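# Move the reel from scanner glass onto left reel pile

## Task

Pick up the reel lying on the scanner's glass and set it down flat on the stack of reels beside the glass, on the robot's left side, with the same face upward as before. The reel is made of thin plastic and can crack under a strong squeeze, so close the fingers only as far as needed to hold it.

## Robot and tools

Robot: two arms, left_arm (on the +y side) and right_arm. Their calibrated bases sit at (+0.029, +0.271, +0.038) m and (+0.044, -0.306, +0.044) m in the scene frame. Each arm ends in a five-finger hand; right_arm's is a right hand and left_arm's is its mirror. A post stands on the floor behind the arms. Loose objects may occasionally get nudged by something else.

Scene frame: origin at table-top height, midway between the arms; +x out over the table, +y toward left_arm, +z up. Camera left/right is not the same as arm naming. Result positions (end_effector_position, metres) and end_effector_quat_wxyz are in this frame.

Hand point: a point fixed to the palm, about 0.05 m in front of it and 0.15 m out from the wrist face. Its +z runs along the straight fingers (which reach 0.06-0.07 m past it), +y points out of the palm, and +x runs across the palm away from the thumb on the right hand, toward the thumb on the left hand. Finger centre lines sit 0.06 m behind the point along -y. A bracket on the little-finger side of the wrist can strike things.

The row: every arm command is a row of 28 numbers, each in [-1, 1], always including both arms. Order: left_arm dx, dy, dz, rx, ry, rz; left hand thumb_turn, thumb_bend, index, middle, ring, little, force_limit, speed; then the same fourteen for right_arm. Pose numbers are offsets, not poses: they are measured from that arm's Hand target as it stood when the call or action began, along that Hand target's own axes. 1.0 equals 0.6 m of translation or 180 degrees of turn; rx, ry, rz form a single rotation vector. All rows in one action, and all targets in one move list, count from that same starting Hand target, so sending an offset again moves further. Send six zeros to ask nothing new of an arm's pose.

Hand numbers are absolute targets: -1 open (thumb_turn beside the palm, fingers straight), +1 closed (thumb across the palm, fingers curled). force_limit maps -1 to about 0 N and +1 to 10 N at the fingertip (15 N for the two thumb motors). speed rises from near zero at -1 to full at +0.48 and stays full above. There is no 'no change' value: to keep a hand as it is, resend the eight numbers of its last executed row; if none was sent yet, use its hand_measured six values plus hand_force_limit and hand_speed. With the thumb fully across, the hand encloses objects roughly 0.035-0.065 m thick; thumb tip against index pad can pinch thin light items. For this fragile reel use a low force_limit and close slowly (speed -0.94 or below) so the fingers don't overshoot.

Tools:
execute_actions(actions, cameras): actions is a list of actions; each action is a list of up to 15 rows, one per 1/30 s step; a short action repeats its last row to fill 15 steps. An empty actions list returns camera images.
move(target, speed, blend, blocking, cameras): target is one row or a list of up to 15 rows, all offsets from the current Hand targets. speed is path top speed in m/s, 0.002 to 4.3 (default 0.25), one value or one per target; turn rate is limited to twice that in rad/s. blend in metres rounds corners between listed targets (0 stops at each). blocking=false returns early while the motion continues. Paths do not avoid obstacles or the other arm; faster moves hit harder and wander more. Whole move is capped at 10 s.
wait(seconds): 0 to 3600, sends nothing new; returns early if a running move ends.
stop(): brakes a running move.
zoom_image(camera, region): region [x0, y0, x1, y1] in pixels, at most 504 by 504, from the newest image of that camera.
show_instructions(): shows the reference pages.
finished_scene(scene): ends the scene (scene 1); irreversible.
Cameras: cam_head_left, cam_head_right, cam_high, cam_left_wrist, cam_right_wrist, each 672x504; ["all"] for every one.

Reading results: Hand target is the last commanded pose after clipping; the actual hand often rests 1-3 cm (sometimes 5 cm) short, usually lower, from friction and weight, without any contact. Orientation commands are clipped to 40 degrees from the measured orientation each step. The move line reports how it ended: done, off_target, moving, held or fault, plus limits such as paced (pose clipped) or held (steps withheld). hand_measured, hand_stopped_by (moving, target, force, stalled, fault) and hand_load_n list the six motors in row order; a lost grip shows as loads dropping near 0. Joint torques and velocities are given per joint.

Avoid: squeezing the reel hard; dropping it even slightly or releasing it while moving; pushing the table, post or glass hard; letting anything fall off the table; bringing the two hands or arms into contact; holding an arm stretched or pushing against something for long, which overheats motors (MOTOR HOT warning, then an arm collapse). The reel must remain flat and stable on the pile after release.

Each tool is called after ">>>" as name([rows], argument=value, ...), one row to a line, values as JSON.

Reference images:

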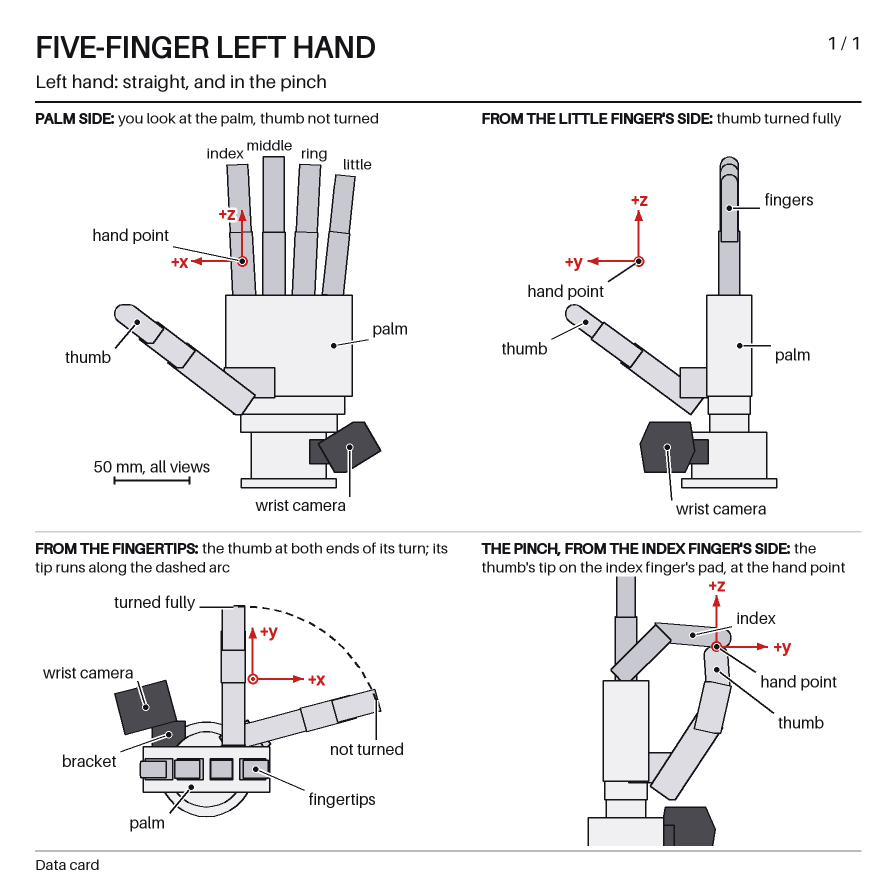

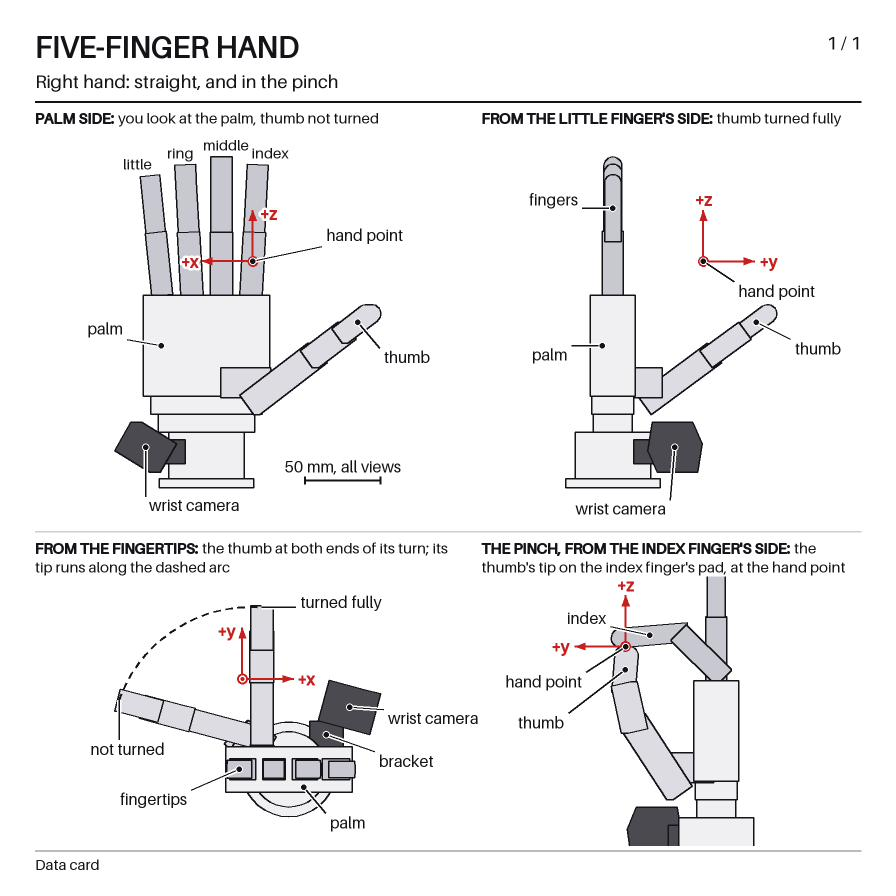

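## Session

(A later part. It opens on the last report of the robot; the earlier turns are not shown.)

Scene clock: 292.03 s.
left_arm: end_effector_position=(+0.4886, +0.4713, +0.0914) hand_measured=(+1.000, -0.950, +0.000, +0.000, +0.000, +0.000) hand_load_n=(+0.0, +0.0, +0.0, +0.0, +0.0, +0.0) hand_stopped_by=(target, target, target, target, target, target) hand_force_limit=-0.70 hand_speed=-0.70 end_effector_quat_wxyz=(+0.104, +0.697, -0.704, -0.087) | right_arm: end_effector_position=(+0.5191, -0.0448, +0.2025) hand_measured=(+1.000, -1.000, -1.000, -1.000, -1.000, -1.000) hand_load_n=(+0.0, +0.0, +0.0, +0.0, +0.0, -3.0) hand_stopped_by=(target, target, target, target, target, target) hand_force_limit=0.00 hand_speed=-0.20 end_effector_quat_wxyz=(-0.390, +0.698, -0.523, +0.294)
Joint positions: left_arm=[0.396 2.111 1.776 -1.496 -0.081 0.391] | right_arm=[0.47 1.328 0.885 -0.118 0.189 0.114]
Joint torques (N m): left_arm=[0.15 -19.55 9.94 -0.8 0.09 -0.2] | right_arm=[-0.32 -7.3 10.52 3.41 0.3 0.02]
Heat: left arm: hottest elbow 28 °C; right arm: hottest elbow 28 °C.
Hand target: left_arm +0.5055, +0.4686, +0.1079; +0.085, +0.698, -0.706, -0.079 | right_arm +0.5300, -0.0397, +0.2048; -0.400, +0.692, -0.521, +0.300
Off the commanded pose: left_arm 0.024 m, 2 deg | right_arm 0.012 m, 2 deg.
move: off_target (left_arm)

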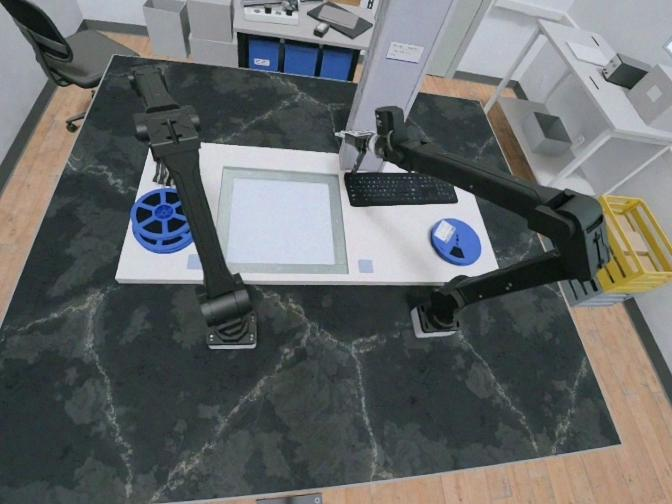

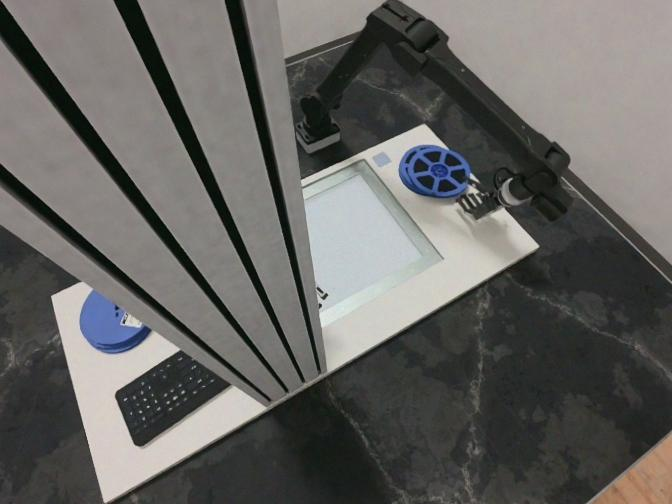

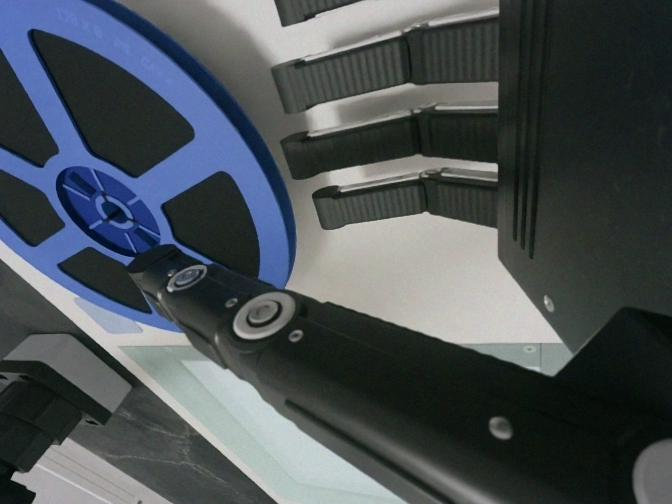

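>>> move(target=[0.0067, 0.0745, 0.0108, 0, 0, 0, 1, -0.95, 0, 0, 0, 0, -0.7, -0.7, 0,0,0,0,0,0, 1,-1,-1,-1,-1,-1,0,-0.2], speed=0.03, cameras=["cam_head_left","cam_high","cam_left_wrist"])

>>> zoom_image(camera="cam_high", region=[390, 130, 490, 220])

>>> zoom_image(camera="cam_head_left", region=[115, 165, 215, 260])

Scene clock: 294.27 s.
left_arm: end_effector_position=(+0.4608, +0.4599, +0.1040) hand_measured=(+1.000, -0.950, +0.000, +0.000, +0.000, +0.000) hand_load_n=(+0.0, +0.0, +0.0, +0.0, +0.0, +0.0) hand_stopped_by=(target, target, target, target, target, target) hand_force_limit=-0.70 hand_speed=-0.70 end_effector_quat_wxyz=(+0.099, +0.698, -0.704, -0.085) | right_arm: end_effector_position=(+0.5191, -0.0448, +0.2025) hand_measured=(+1.000, -1.000, -1.000, -1.000, -1.000, -1.000) hand_load_n=(+0.0, +0.0, +0.0, +0.0, +0.0, -3.5) hand_stopped_by=(target, target, target, target, target, target) hand_force_limit=0.00 hand_speed=-0.20 end_effector_quat_wxyz=(-0.390, +0.698, -0.523, +0.294)
Joint positions: left_arm=[0.396 2.013 1.652 -1.458 -0.082 0.391] | right_arm=[0.47 1.328 0.885 -0.118 0.189 0.114]
Joint torques (N m): left_arm=[2.14 -19.43 5.94 0.12 -0.12 0.04] | right_arm=[-0.38 -7.24 10.52 3.41 0.3 0.02]
Heat: left arm: hottest elbow 28 °C; right arm: hottest elbow 28 °C.
Hand target: left_arm +0.4604, +0.4650, +0.1119; +0.086, +0.698, -0.706, -0.080 | right_arm +0.5300, -0.0397, +0.2048; -0.400, +0.692, -0.521, +0.300
Off the commanded pose: left_arm 0.009 m, 2 deg | right_arm 0.012 m, 2 deg.
move: done

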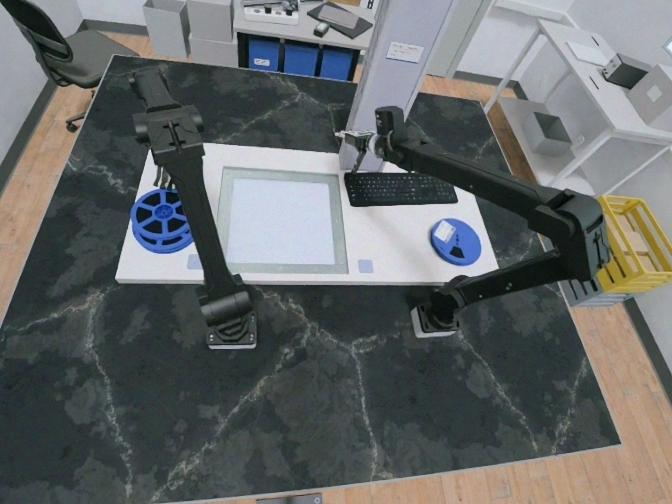

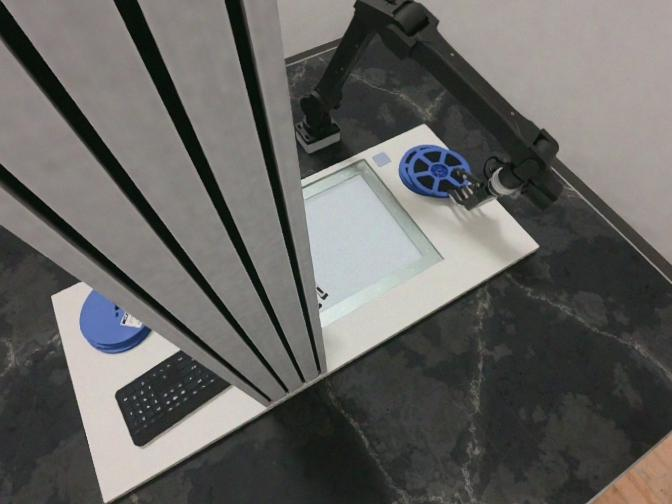

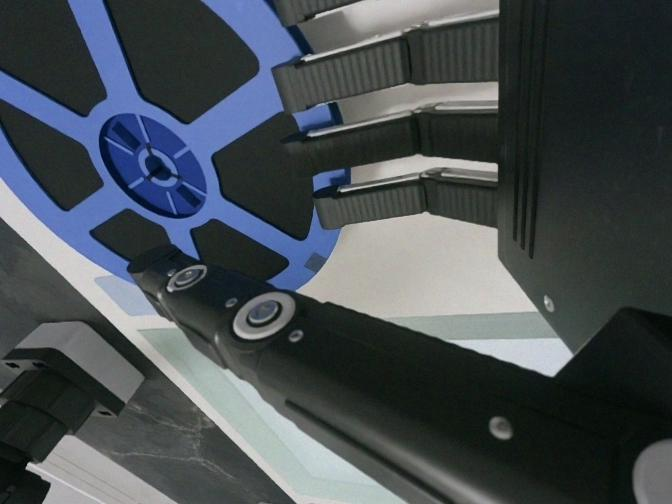

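Scaled by 5.040 from the camera's image (finer frame: 960x720).

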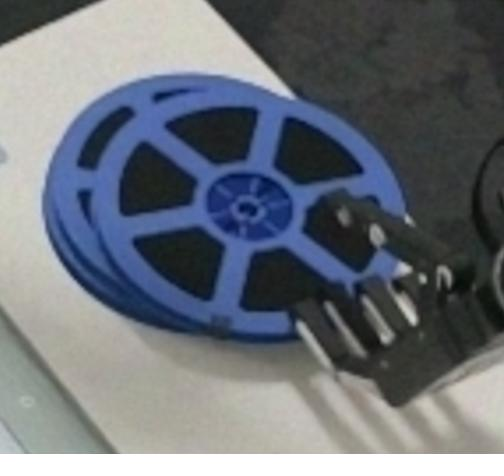

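Scaled by 5.040 from the camera's image (finer frame: 960x720).

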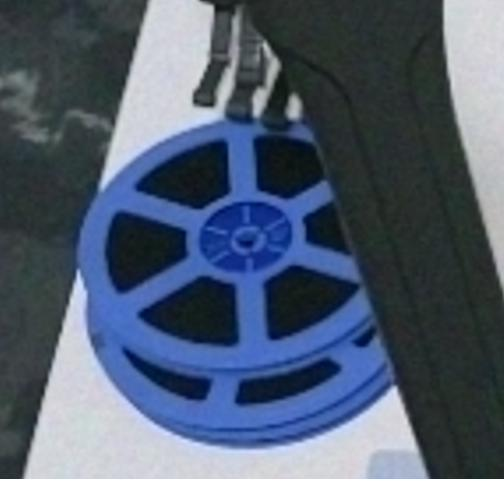

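>>> move(target=[0, -0.0537, -0.0333, 0, 0, 0, 1, -0.95, 0, 0, 0, 0, -0.7, -0.7, 0,0,0,0,0,0, 1,-1,-1,-1,-1,-1,0,-0.2], speed=0.05, cameras=["cam_high"])

>>> zoom_image(camera="cam_high", region=[390, 130, 490, 220])

Scene clock: 295.77 s.
left_arm: end_effector_position=(+0.4805, +0.4680, +0.1149) hand_measured=(+1.000, -0.950, +0.000, +0.000, +0.000, +0.000) hand_load_n=(+0.0, -0.5, +0.5, +0.0, +0.0, +0.0) hand_stopped_by=(target, target, target, target, target, target) hand_force_limit=-0.70 hand_speed=-0.70 end_effector_quat_wxyz=(+0.097, +0.698, -0.704, -0.084) | right_arm: end_effector_position=(+0.5191, -0.0448, +0.2025) hand_measured=(+1.000, -1.000, -1.000, -1.000, -1.000, -1.000) hand_load_n=(+0.0, +0.0, +0.0, +0.0, +0.0, -3.5) hand_stopped_by=(target, target, target, target, target, target) hand_force_limit=0.00 hand_speed=-0.20 end_effector_quat_wxyz=(-0.390, +0.698, -0.523, +0.294)
Joint positions: left_arm=[0.396 2.056 1.754 -1.514 -0.081 0.391] | right_arm=[0.47 1.328 0.885 -0.118 0.189 0.114]
Joint torques (N m): left_arm=[0.15 -17.38 10.13 -0.75 0.08 -0.2] | right_arm=[-0.38 -7.24 10.54 3.41 0.3 0.02]
Heat: left arm: hottest elbow 28 °C; right arm: hottest elbow 28 °C.
Hand target: left_arm +0.4964, +0.4648, +0.1238; +0.086, +0.698, -0.706, -0.080 | right_arm +0.5300, -0.0397, +0.2048; -0.400, +0.692, -0.521, +0.300
Off the commanded pose: left_arm 0.018 m, 1 deg | right_arm 0.012 m, 2 deg.
move: off_target (left_arm)

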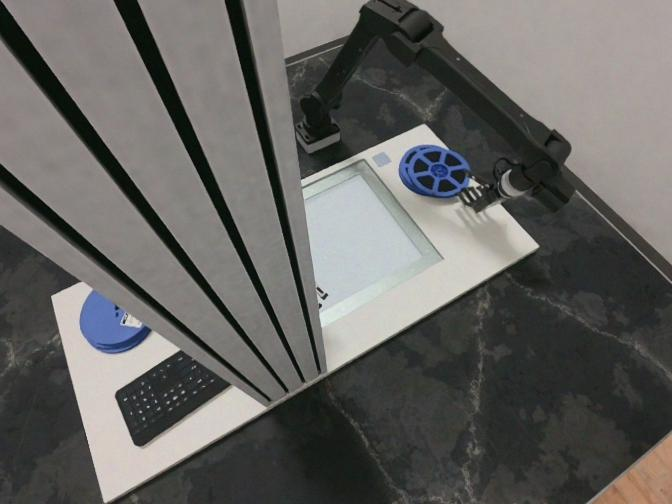

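Scaled by 5.040 from the camera's image (finer frame: 960x720).

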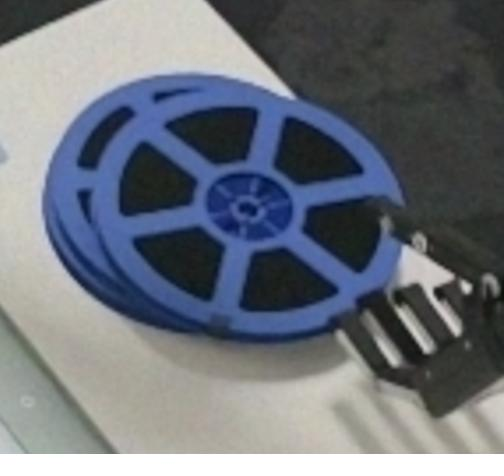

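>>> move([
  [-0.0083, 0.0336, -0.0623, 0.074, 0, 0, 1, -0.95, 0, 0, 0, 0, -0.7, -0.7, 0,0,0,0,0,0, 1,-1,-1,-1,-1,-1,0,-0.2],
  [-0.0083, 0.0336, -0.0623, 0.074, 0, 0, 1, -0.95, -1, -1, -1, -1, -0.7, -0.4, 0,0,0,0,0,0, 1,-1,-1,-1,-1,-1,0,-0.2],
], speed=0.1, cameras=["cam_high","cam_left_wrist","cam_head_left"])

>>> zoom_image(camera="cam_high", region=[390, 130, 490, 220])

Scene clock: 299.00 s.
left_arm: end_effector_position=(+0.4876, +0.4634, +0.1598) hand_measured=(+1.000, -0.950, -1.000, -1.000, -1.000, -1.000) hand_load_n=(+0.0, +0.0, +0.0, +0.0, +0.0, +0.0) hand_stopped_by=(target, target, target, target, target, target) hand_force_limit=-0.70 hand_speed=-0.40 end_effector_quat_wxyz=(+0.014, +0.703, -0.711, -0.003) | right_arm: end_effector_position=(+0.5191, -0.0448, +0.2025) hand_measured=(+1.000, -1.000, -1.000, -1.000, -1.000, -1.000) hand_load_n=(+0.0, +0.0, +0.0, +0.0, +0.0, -3.5) hand_stopped_by=(target, target, target, target, target, target) hand_force_limit=0.00 hand_speed=-0.20 end_effector_quat_wxyz=(-0.390, +0.698, -0.523, +0.294)
Joint positions: left_arm=[0.412 1.874 1.653 -1.377 0.005 0.42] | right_arm=[0.47 1.328 0.885 -0.118 0.189 0.114]
Joint torques (N m): left_arm=[2.78 -17.9 6.58 0.55 0.14 0.07] | right_arm=[-0.32 -7.24 10.54 3.41 0.3 0.02]
Heat: left arm: hottest elbow 28 °C; right arm: hottest elbow 28 °C.
Hand target: left_arm +0.4855, +0.4703, +0.1649; +0.004, +0.704, -0.710, +0.003 | right_arm +0.5300, -0.0397, +0.2048; -0.400, +0.692, -0.521, +0.300
Off the commanded pose: left_arm 0.009 m, 1 deg | right_arm 0.012 m, 2 deg.
move: done
Images, in order (width x height): cam_head_left 672x504, cam_high 672x504, cam_left_wrist 672x504.

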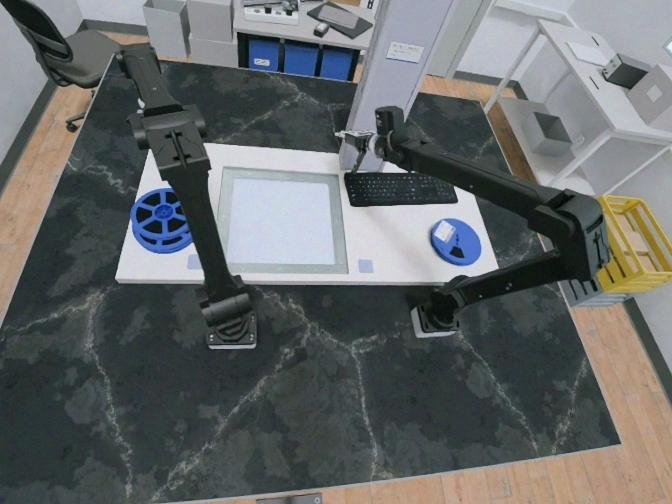

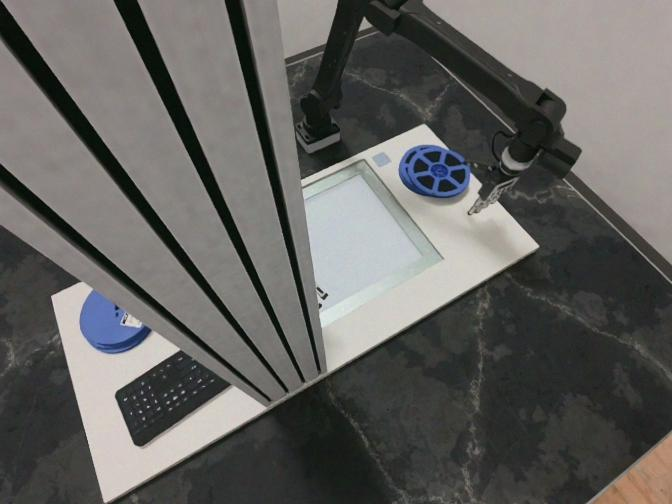

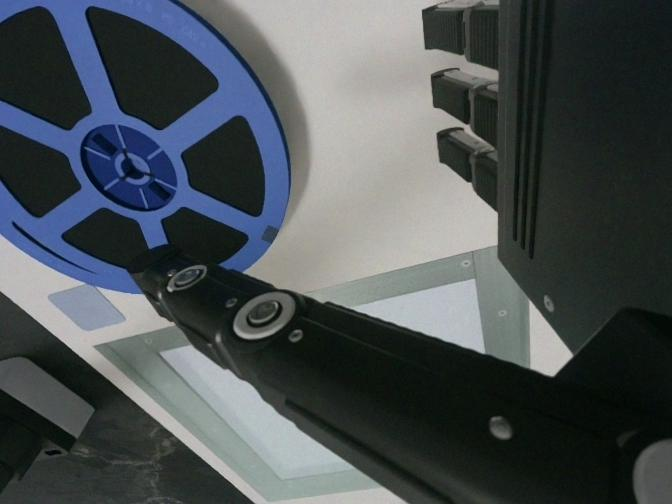

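Scaled by 5.040 from the camera's image (finer frame: 960x720).

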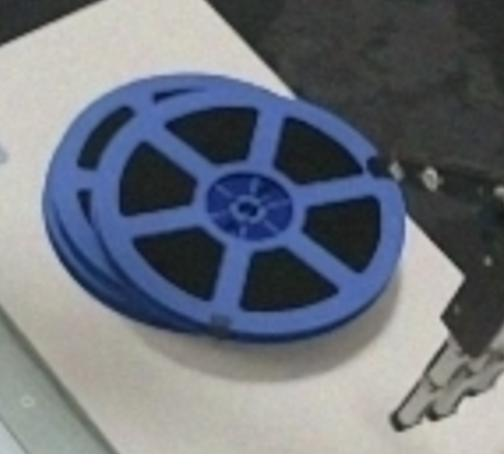

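>>> move(target=[0.0033, 0.0425, 0.075, 0, 0, 0, 1, -0.95, -1, -1, -1, -1, -0.7, -0.4, 0,0,0,0,0,0, 1,-1,-1,-1,-1,-1,0,-0.2], speed=0.06, cameras=["cam_high","cam_left_wrist","cam_head_left"])

>>> zoom_image(camera="cam_high", region=[390, 130, 490, 220])

Scene clock: 300.53 s.
left_arm: end_effector_position=(+0.4616, +0.4611, +0.1134) hand_measured=(+1.000, -0.950, -1.000, -1.000, -1.000, -1.000) hand_load_n=(+0.0, +0.0, +0.0, +0.0, +0.0, +0.0) hand_stopped_by=(target, target, target, target, target, target) hand_force_limit=-0.70 hand_speed=-0.40 end_effector_quat_wxyz=(+0.016, +0.703, -0.711, -0.003) | right_arm: end_effector_position=(+0.5191, -0.0448, +0.2025) hand_measured=(+1.000, -1.000, -1.000, -1.000, -1.000, -1.000) hand_load_n=(+0.0, +0.0, +0.0, +0.0, +0.0, -3.5) hand_stopped_by=(target, target, target, target, target, target) hand_force_limit=0.00 hand_speed=-0.20 end_effector_quat_wxyz=(-0.390, +0.698, -0.523, +0.294)
Joint positions: left_arm=[0.427 1.85 1.489 -1.242 0.005 0.436] | right_arm=[0.47 1.328 0.885 -0.118 0.189 0.114]
Joint torques (N m): left_arm=[2.96 -17.55 6.2 0.54 0.13 0.05] | right_arm=[-0.32 -7.24 10.52 3.41 0.3 0.02]
Heat: left arm: hottest elbow 28 °C; right arm: hottest elbow 28 °C.
Hand target: left_arm +0.4599, +0.4682, +0.1199; +0.004, +0.704, -0.710, +0.003 | right_arm +0.5300, -0.0397, +0.2048; -0.400, +0.692, -0.521, +0.300
Off the commanded pose: left_arm 0.010 m, 2 deg | right_arm 0.012 m, 2 deg.
move: done
Images, in order (width x height): cam_head_left 672x504, cam_high 672x504, cam_left_wrist 672x504.

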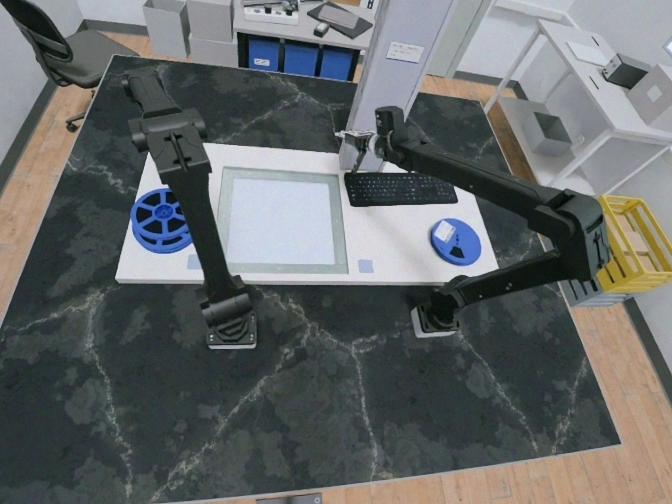

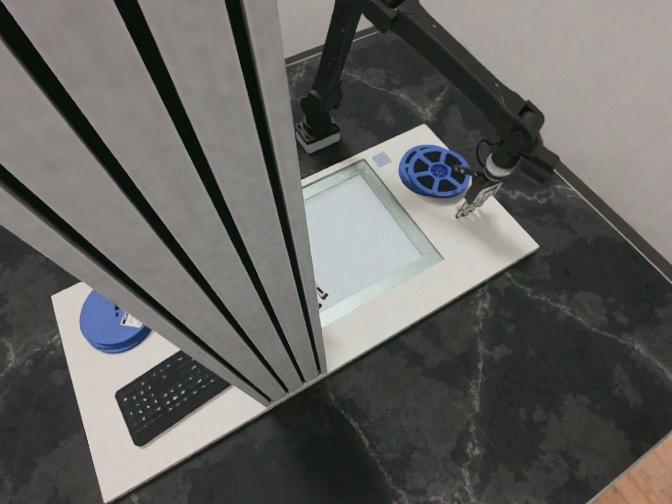

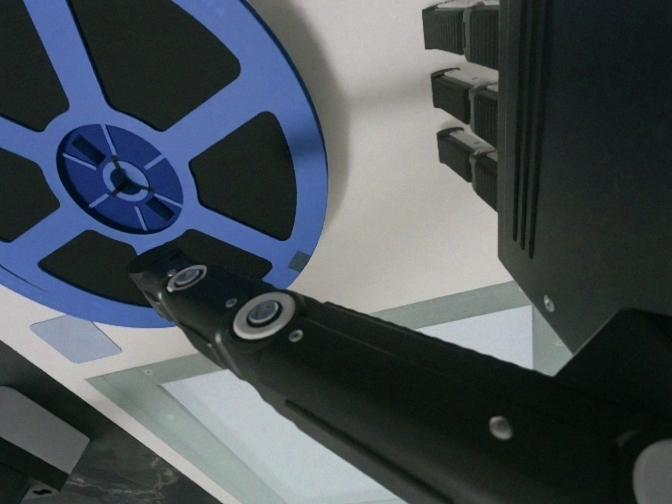

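Scaled by 5.040 from the camera's image (finer frame: 960x720).

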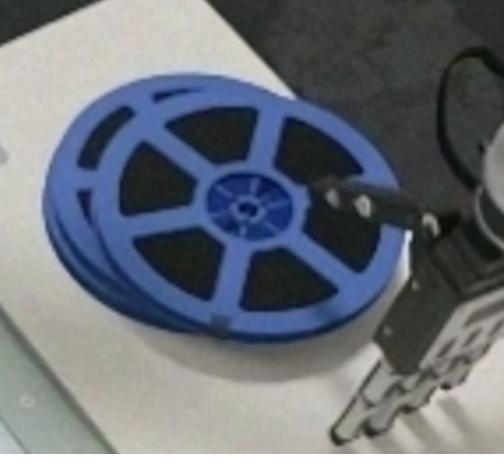

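>>> move(target=[0, 0.075, -0.003, 0, 0, 0, 1, -0.95, -1, -1, -1, -1, -0.7, -0.4, 0,0,0,0,0,0, 1,-1,-1,-1,-1,-1,0,-0.2], speed=0.04, cameras=["cam_high","cam_left_wrist","cam_head_left"])

>>> zoom_image(camera="cam_high", region=[390, 130, 490, 220])

>>> zoom_image(camera="cam_head_left", region=[115, 165, 215, 260])

Scene clock: 302.27 s.
left_arm: end_effector_position=(+0.4159, +0.4618, +0.1161) hand_measured=(+1.000, -0.950, -1.000, -1.000, -1.000, -1.000) hand_load_n=(+0.0, -0.5, -0.5, +0.5, +0.0, +0.0) hand_stopped_by=(target, target, target, target, target, target) hand_force_limit=-0.70 hand_speed=-0.40 end_effector_quat_wxyz=(+0.017, +0.703, -0.711, -0.003) | right_arm: end_effector_position=(+0.5191, -0.0448, +0.2025) hand_measured=(+1.000, -1.000, -1.000, -1.000, -1.000, -1.000) hand_load_n=(+0.0, +0.0, +0.0, +0.0, +0.0, -3.5) hand_stopped_by=(target, target, target, target, target, target) hand_force_limit=0.00 hand_speed=-0.20 end_effector_quat_wxyz=(-0.390, +0.698, -0.523, +0.294)
Joint positions: left_arm=[0.466 1.75 1.354 -1.209 0.005 0.474] | right_arm=[0.47 1.328 0.885 -0.118 0.189 0.114]
Joint torques (N m): left_arm=[2.84 -15.91 6.22 0.58 0.12 0.06] | right_arm=[-0.32 -7.24 10.52 3.41 0.3 0.02]
Heat: left arm: hottest elbow 28 °C; right arm: hottest elbow 28 °C.
Hand target: left_arm +0.4149, +0.4687, +0.1219; +0.004, +0.704, -0.710, +0.003 | right_arm +0.5300, -0.0397, +0.2048; -0.400, +0.692, -0.521, +0.300
Off the commanded pose: left_arm 0.009 m, 2 deg | right_arm 0.012 m, 2 deg.
move: done
Images, in order (width x height): cam_head_left 672x504, cam_high 672x504, cam_left_wrist 672x504.

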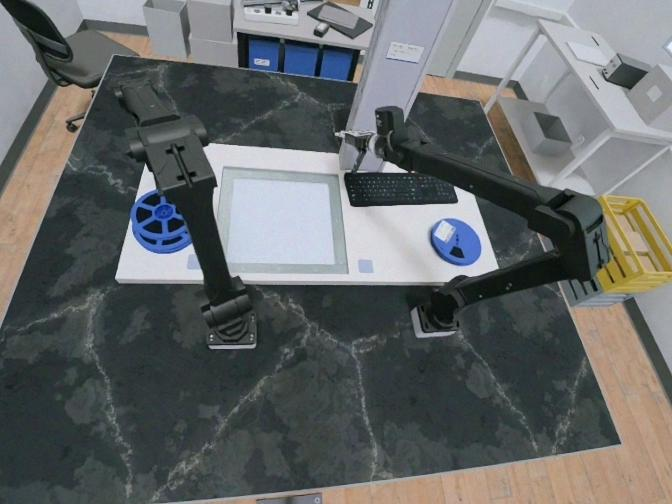

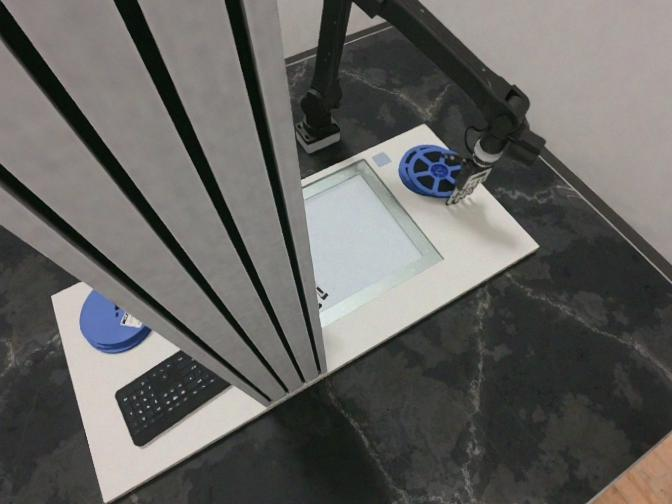

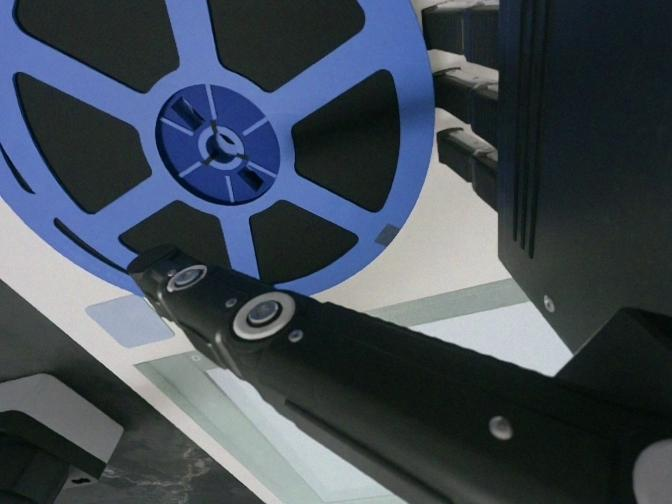

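Scaled by 5.040 from the camera's image (finer frame: 960x720).

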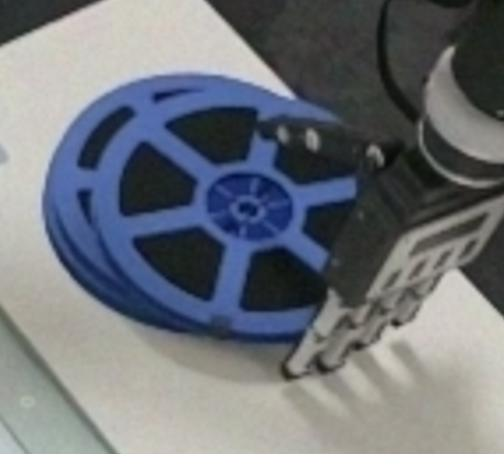

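Scaled by 5.040 from the camera's image (finer frame: 960x720).

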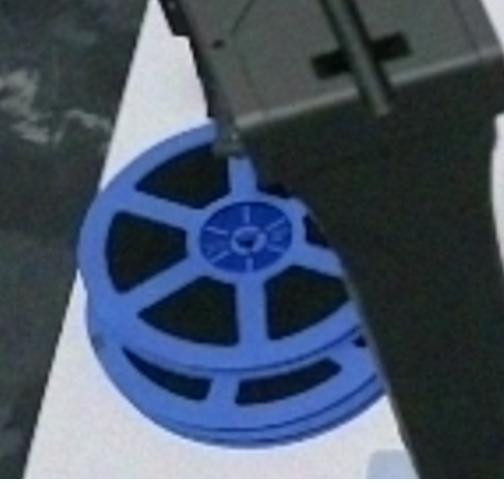

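>>> move(target=[0.015, 0.045, 0, 0, 0, 0, 1, -0.95, -1, -1, -1, -1, -0.7, -0.4, 0,0,0,0,0,0, 1,-1,-1,-1,-1,-1,0,-0.2], speed=0.03, cameras=["cam_high","cam_left_wrist","cam_head_left"])

>>> zoom_image(camera="cam_high", region=[390, 130, 490, 220])

>>> zoom_image(camera="cam_head_left", region=[115, 165, 215, 260])

Scene clock: 303.77 s.
left_arm: end_effector_position=(+0.3911, +0.4532, +0.1166) hand_measured=(+1.000, -0.950, -1.000, -1.000, -1.000, -1.000) hand_load_n=(+0.0, +0.0, +0.0, +0.0, +0.0, +0.0) hand_stopped_by=(target, target, target, target, target, target) hand_force_limit=-0.70 hand_speed=-0.40 end_effector_quat_wxyz=(+0.014, +0.702, -0.712, -0.002) | right_arm: end_effector_position=(+0.5191, -0.0448, +0.2025) hand_measured=(+1.000, -1.000, -1.000, -1.000, -1.000, -1.000) hand_load_n=(+0.0, +0.5, +0.0, +0.0, +0.0, -3.5) hand_stopped_by=(target, target, target, target, target, target) hand_force_limit=0.00 hand_speed=-0.20 end_effector_quat_wxyz=(-0.390, +0.698, -0.523, +0.294)
Joint positions: left_arm=[0.473 1.682 1.265 -1.182 0.006 0.484] | right_arm=[0.47 1.328 0.885 -0.118 0.189 0.114]
Joint torques (N m): left_arm=[3.02 -14.74 6.08 0.44 0.1 0.05] | right_arm=[-0.38 -7.24 10.54 3.41 0.3 0.02]
Heat: left arm: hottest elbow 28 °C; right arm: hottest elbow 28 °C.
Hand target: left_arm +0.3878, +0.4599, +0.1220; +0.004, +0.704, -0.710, +0.003 | right_arm +0.5300, -0.0397, +0.2048; -0.400, +0.692, -0.521, +0.300
Off the commanded pose: left_arm 0.009 m, 1 deg | right_arm 0.012 m, 2 deg.
move: done
Images, in order (width x height): cam_head_left 672x504, cam_high 672x504, cam_left_wrist 672x504.

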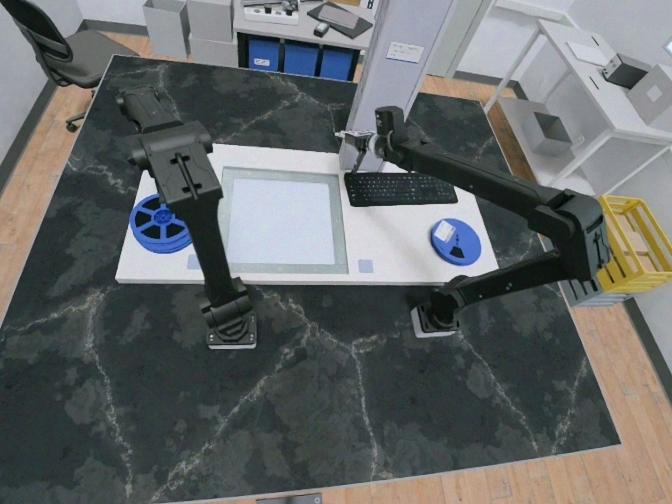

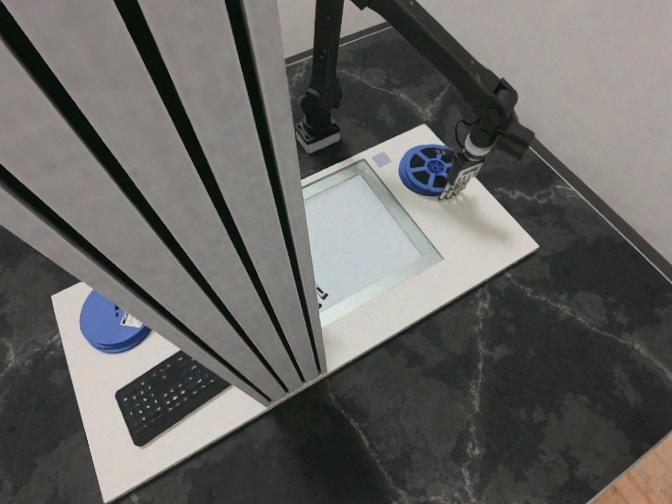

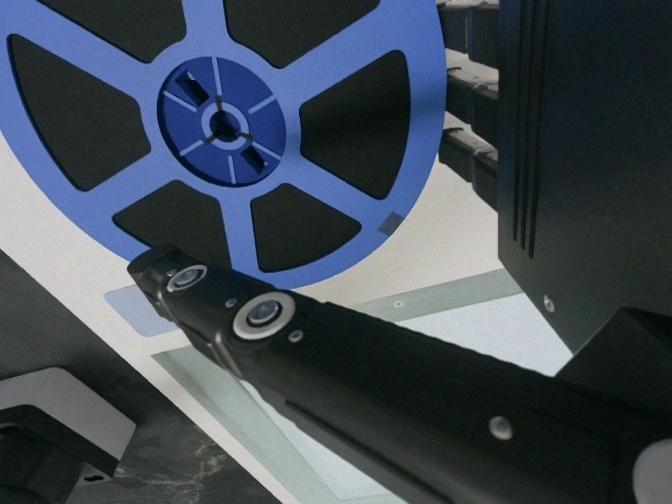

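Scaled by 5.040 from the camera's image (finer frame: 960x720).

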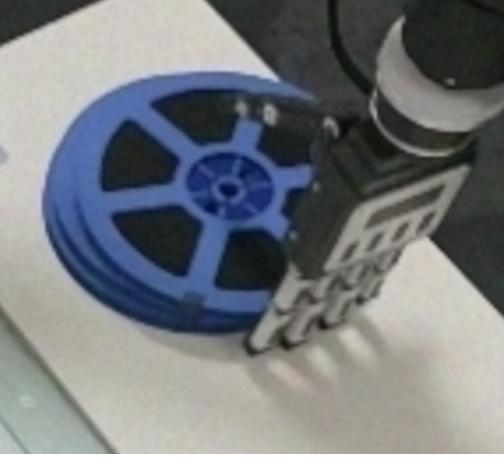

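Scaled by 5.040 from the camera's image (finer frame: 960x720).

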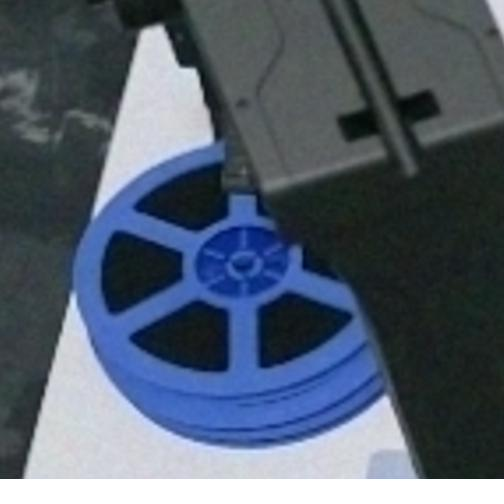

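>>> move(target=[0.013, 0.0325, 0, 0, 0, 0, 1, -0.95, -1, -1, -1, -1, -0.7, -0.4, 0,0,0,0,0,0, 1,-1,-1,-1,-1,-1,0,-0.2], speed=0.03, cameras=["cam_high","cam_left_wrist","cam_head_left"])

>>> zoom_image(camera="cam_high", region=[390, 130, 490, 220])

>>> zoom_image(camera="cam_head_left", region=[115, 165, 215, 260])

Scene clock: 306.23 s.
left_arm: end_effector_position=(+0.3730, +0.4460, +0.1175) hand_measured=(+1.000, -0.950, -1.000, -1.000, -1.000, -1.000) hand_load_n=(+0.0, +0.0, +0.0, +0.0, +0.0, +0.0) hand_stopped_by=(target, target, target, target, target, target) hand_force_limit=-0.70 hand_speed=-0.40 end_effector_quat_wxyz=(+0.012, +0.701, -0.713, +0.000) | right_arm: end_effector_position=(+0.5191, -0.0448, +0.2025) hand_measured=(+1.000, -1.000, -1.000, -1.000, -1.000, -1.000) hand_load_n=(+0.0, +0.0, +0.0, +0.0, +0.0, -3.0) hand_stopped_by=(target, target, target, target, target, target) hand_force_limit=0.00 hand_speed=-0.20 end_effector_quat_wxyz=(-0.390, +0.698, -0.523, +0.294)
Joint positions: left_arm=[0.477 1.631 1.203 -1.165 0.007 0.49] | right_arm=[0.47 1.328 0.885 -0.118 0.189 0.114]
Joint torques (N m): left_arm=[3.25 -13.86 5.96 0.34 0.07 0.07] | right_arm=[-0.32 -7.24 10.52 3.41 0.3 0.02]
Heat: left arm: hottest elbow 28 °C; right arm: hottest elbow 28 °C.
Hand target: left_arm +0.3682, +0.4523, +0.1220; +0.004, +0.704, -0.710, +0.003 | right_arm +0.5300, -0.0397, +0.2048; -0.400, +0.692, -0.521, +0.300
Off the commanded pose: left_arm 0.009 m, 1 deg | right_arm 0.012 m, 2 deg.
move: done
Images, in order (width x height): cam_head_left 672x504, cam_high 672x504, cam_left_wrist 672x504.

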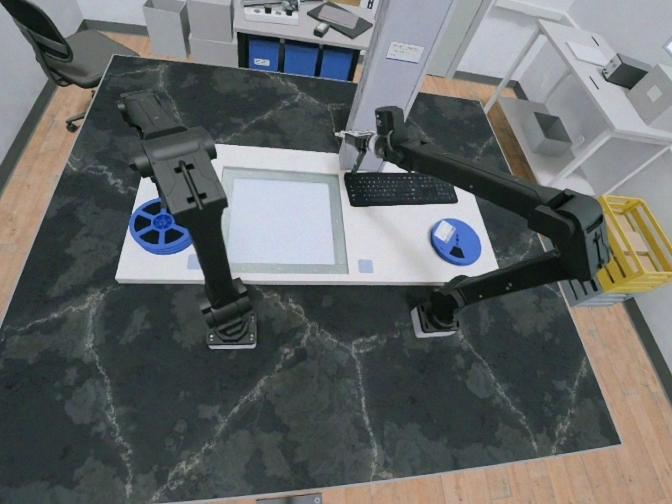

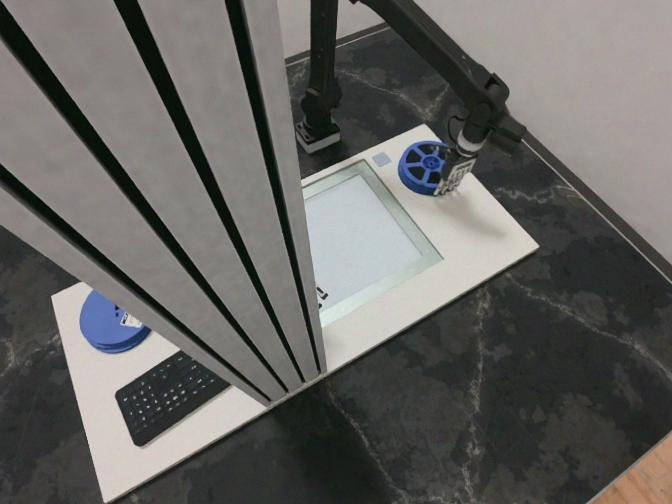

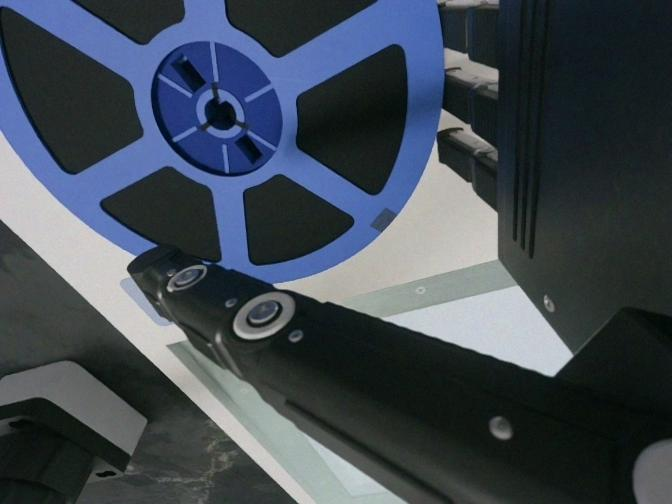

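Scaled by 5.040 from the camera's image (finer frame: 960x720).

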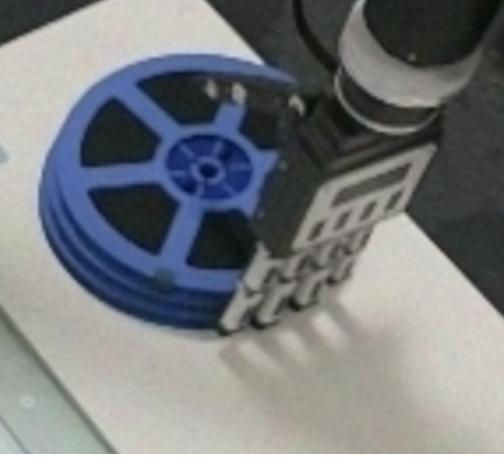

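Scaled by 5.040 from the camera's image (finer frame: 960x720).

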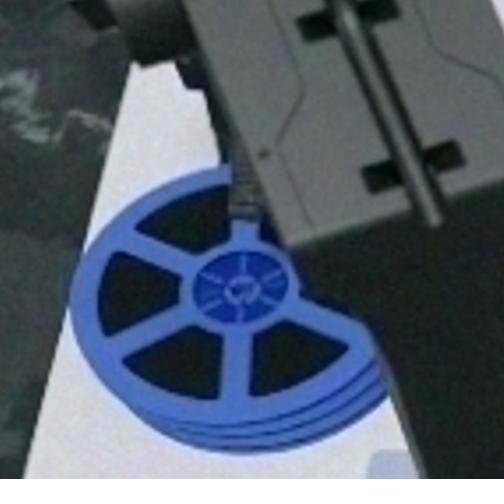

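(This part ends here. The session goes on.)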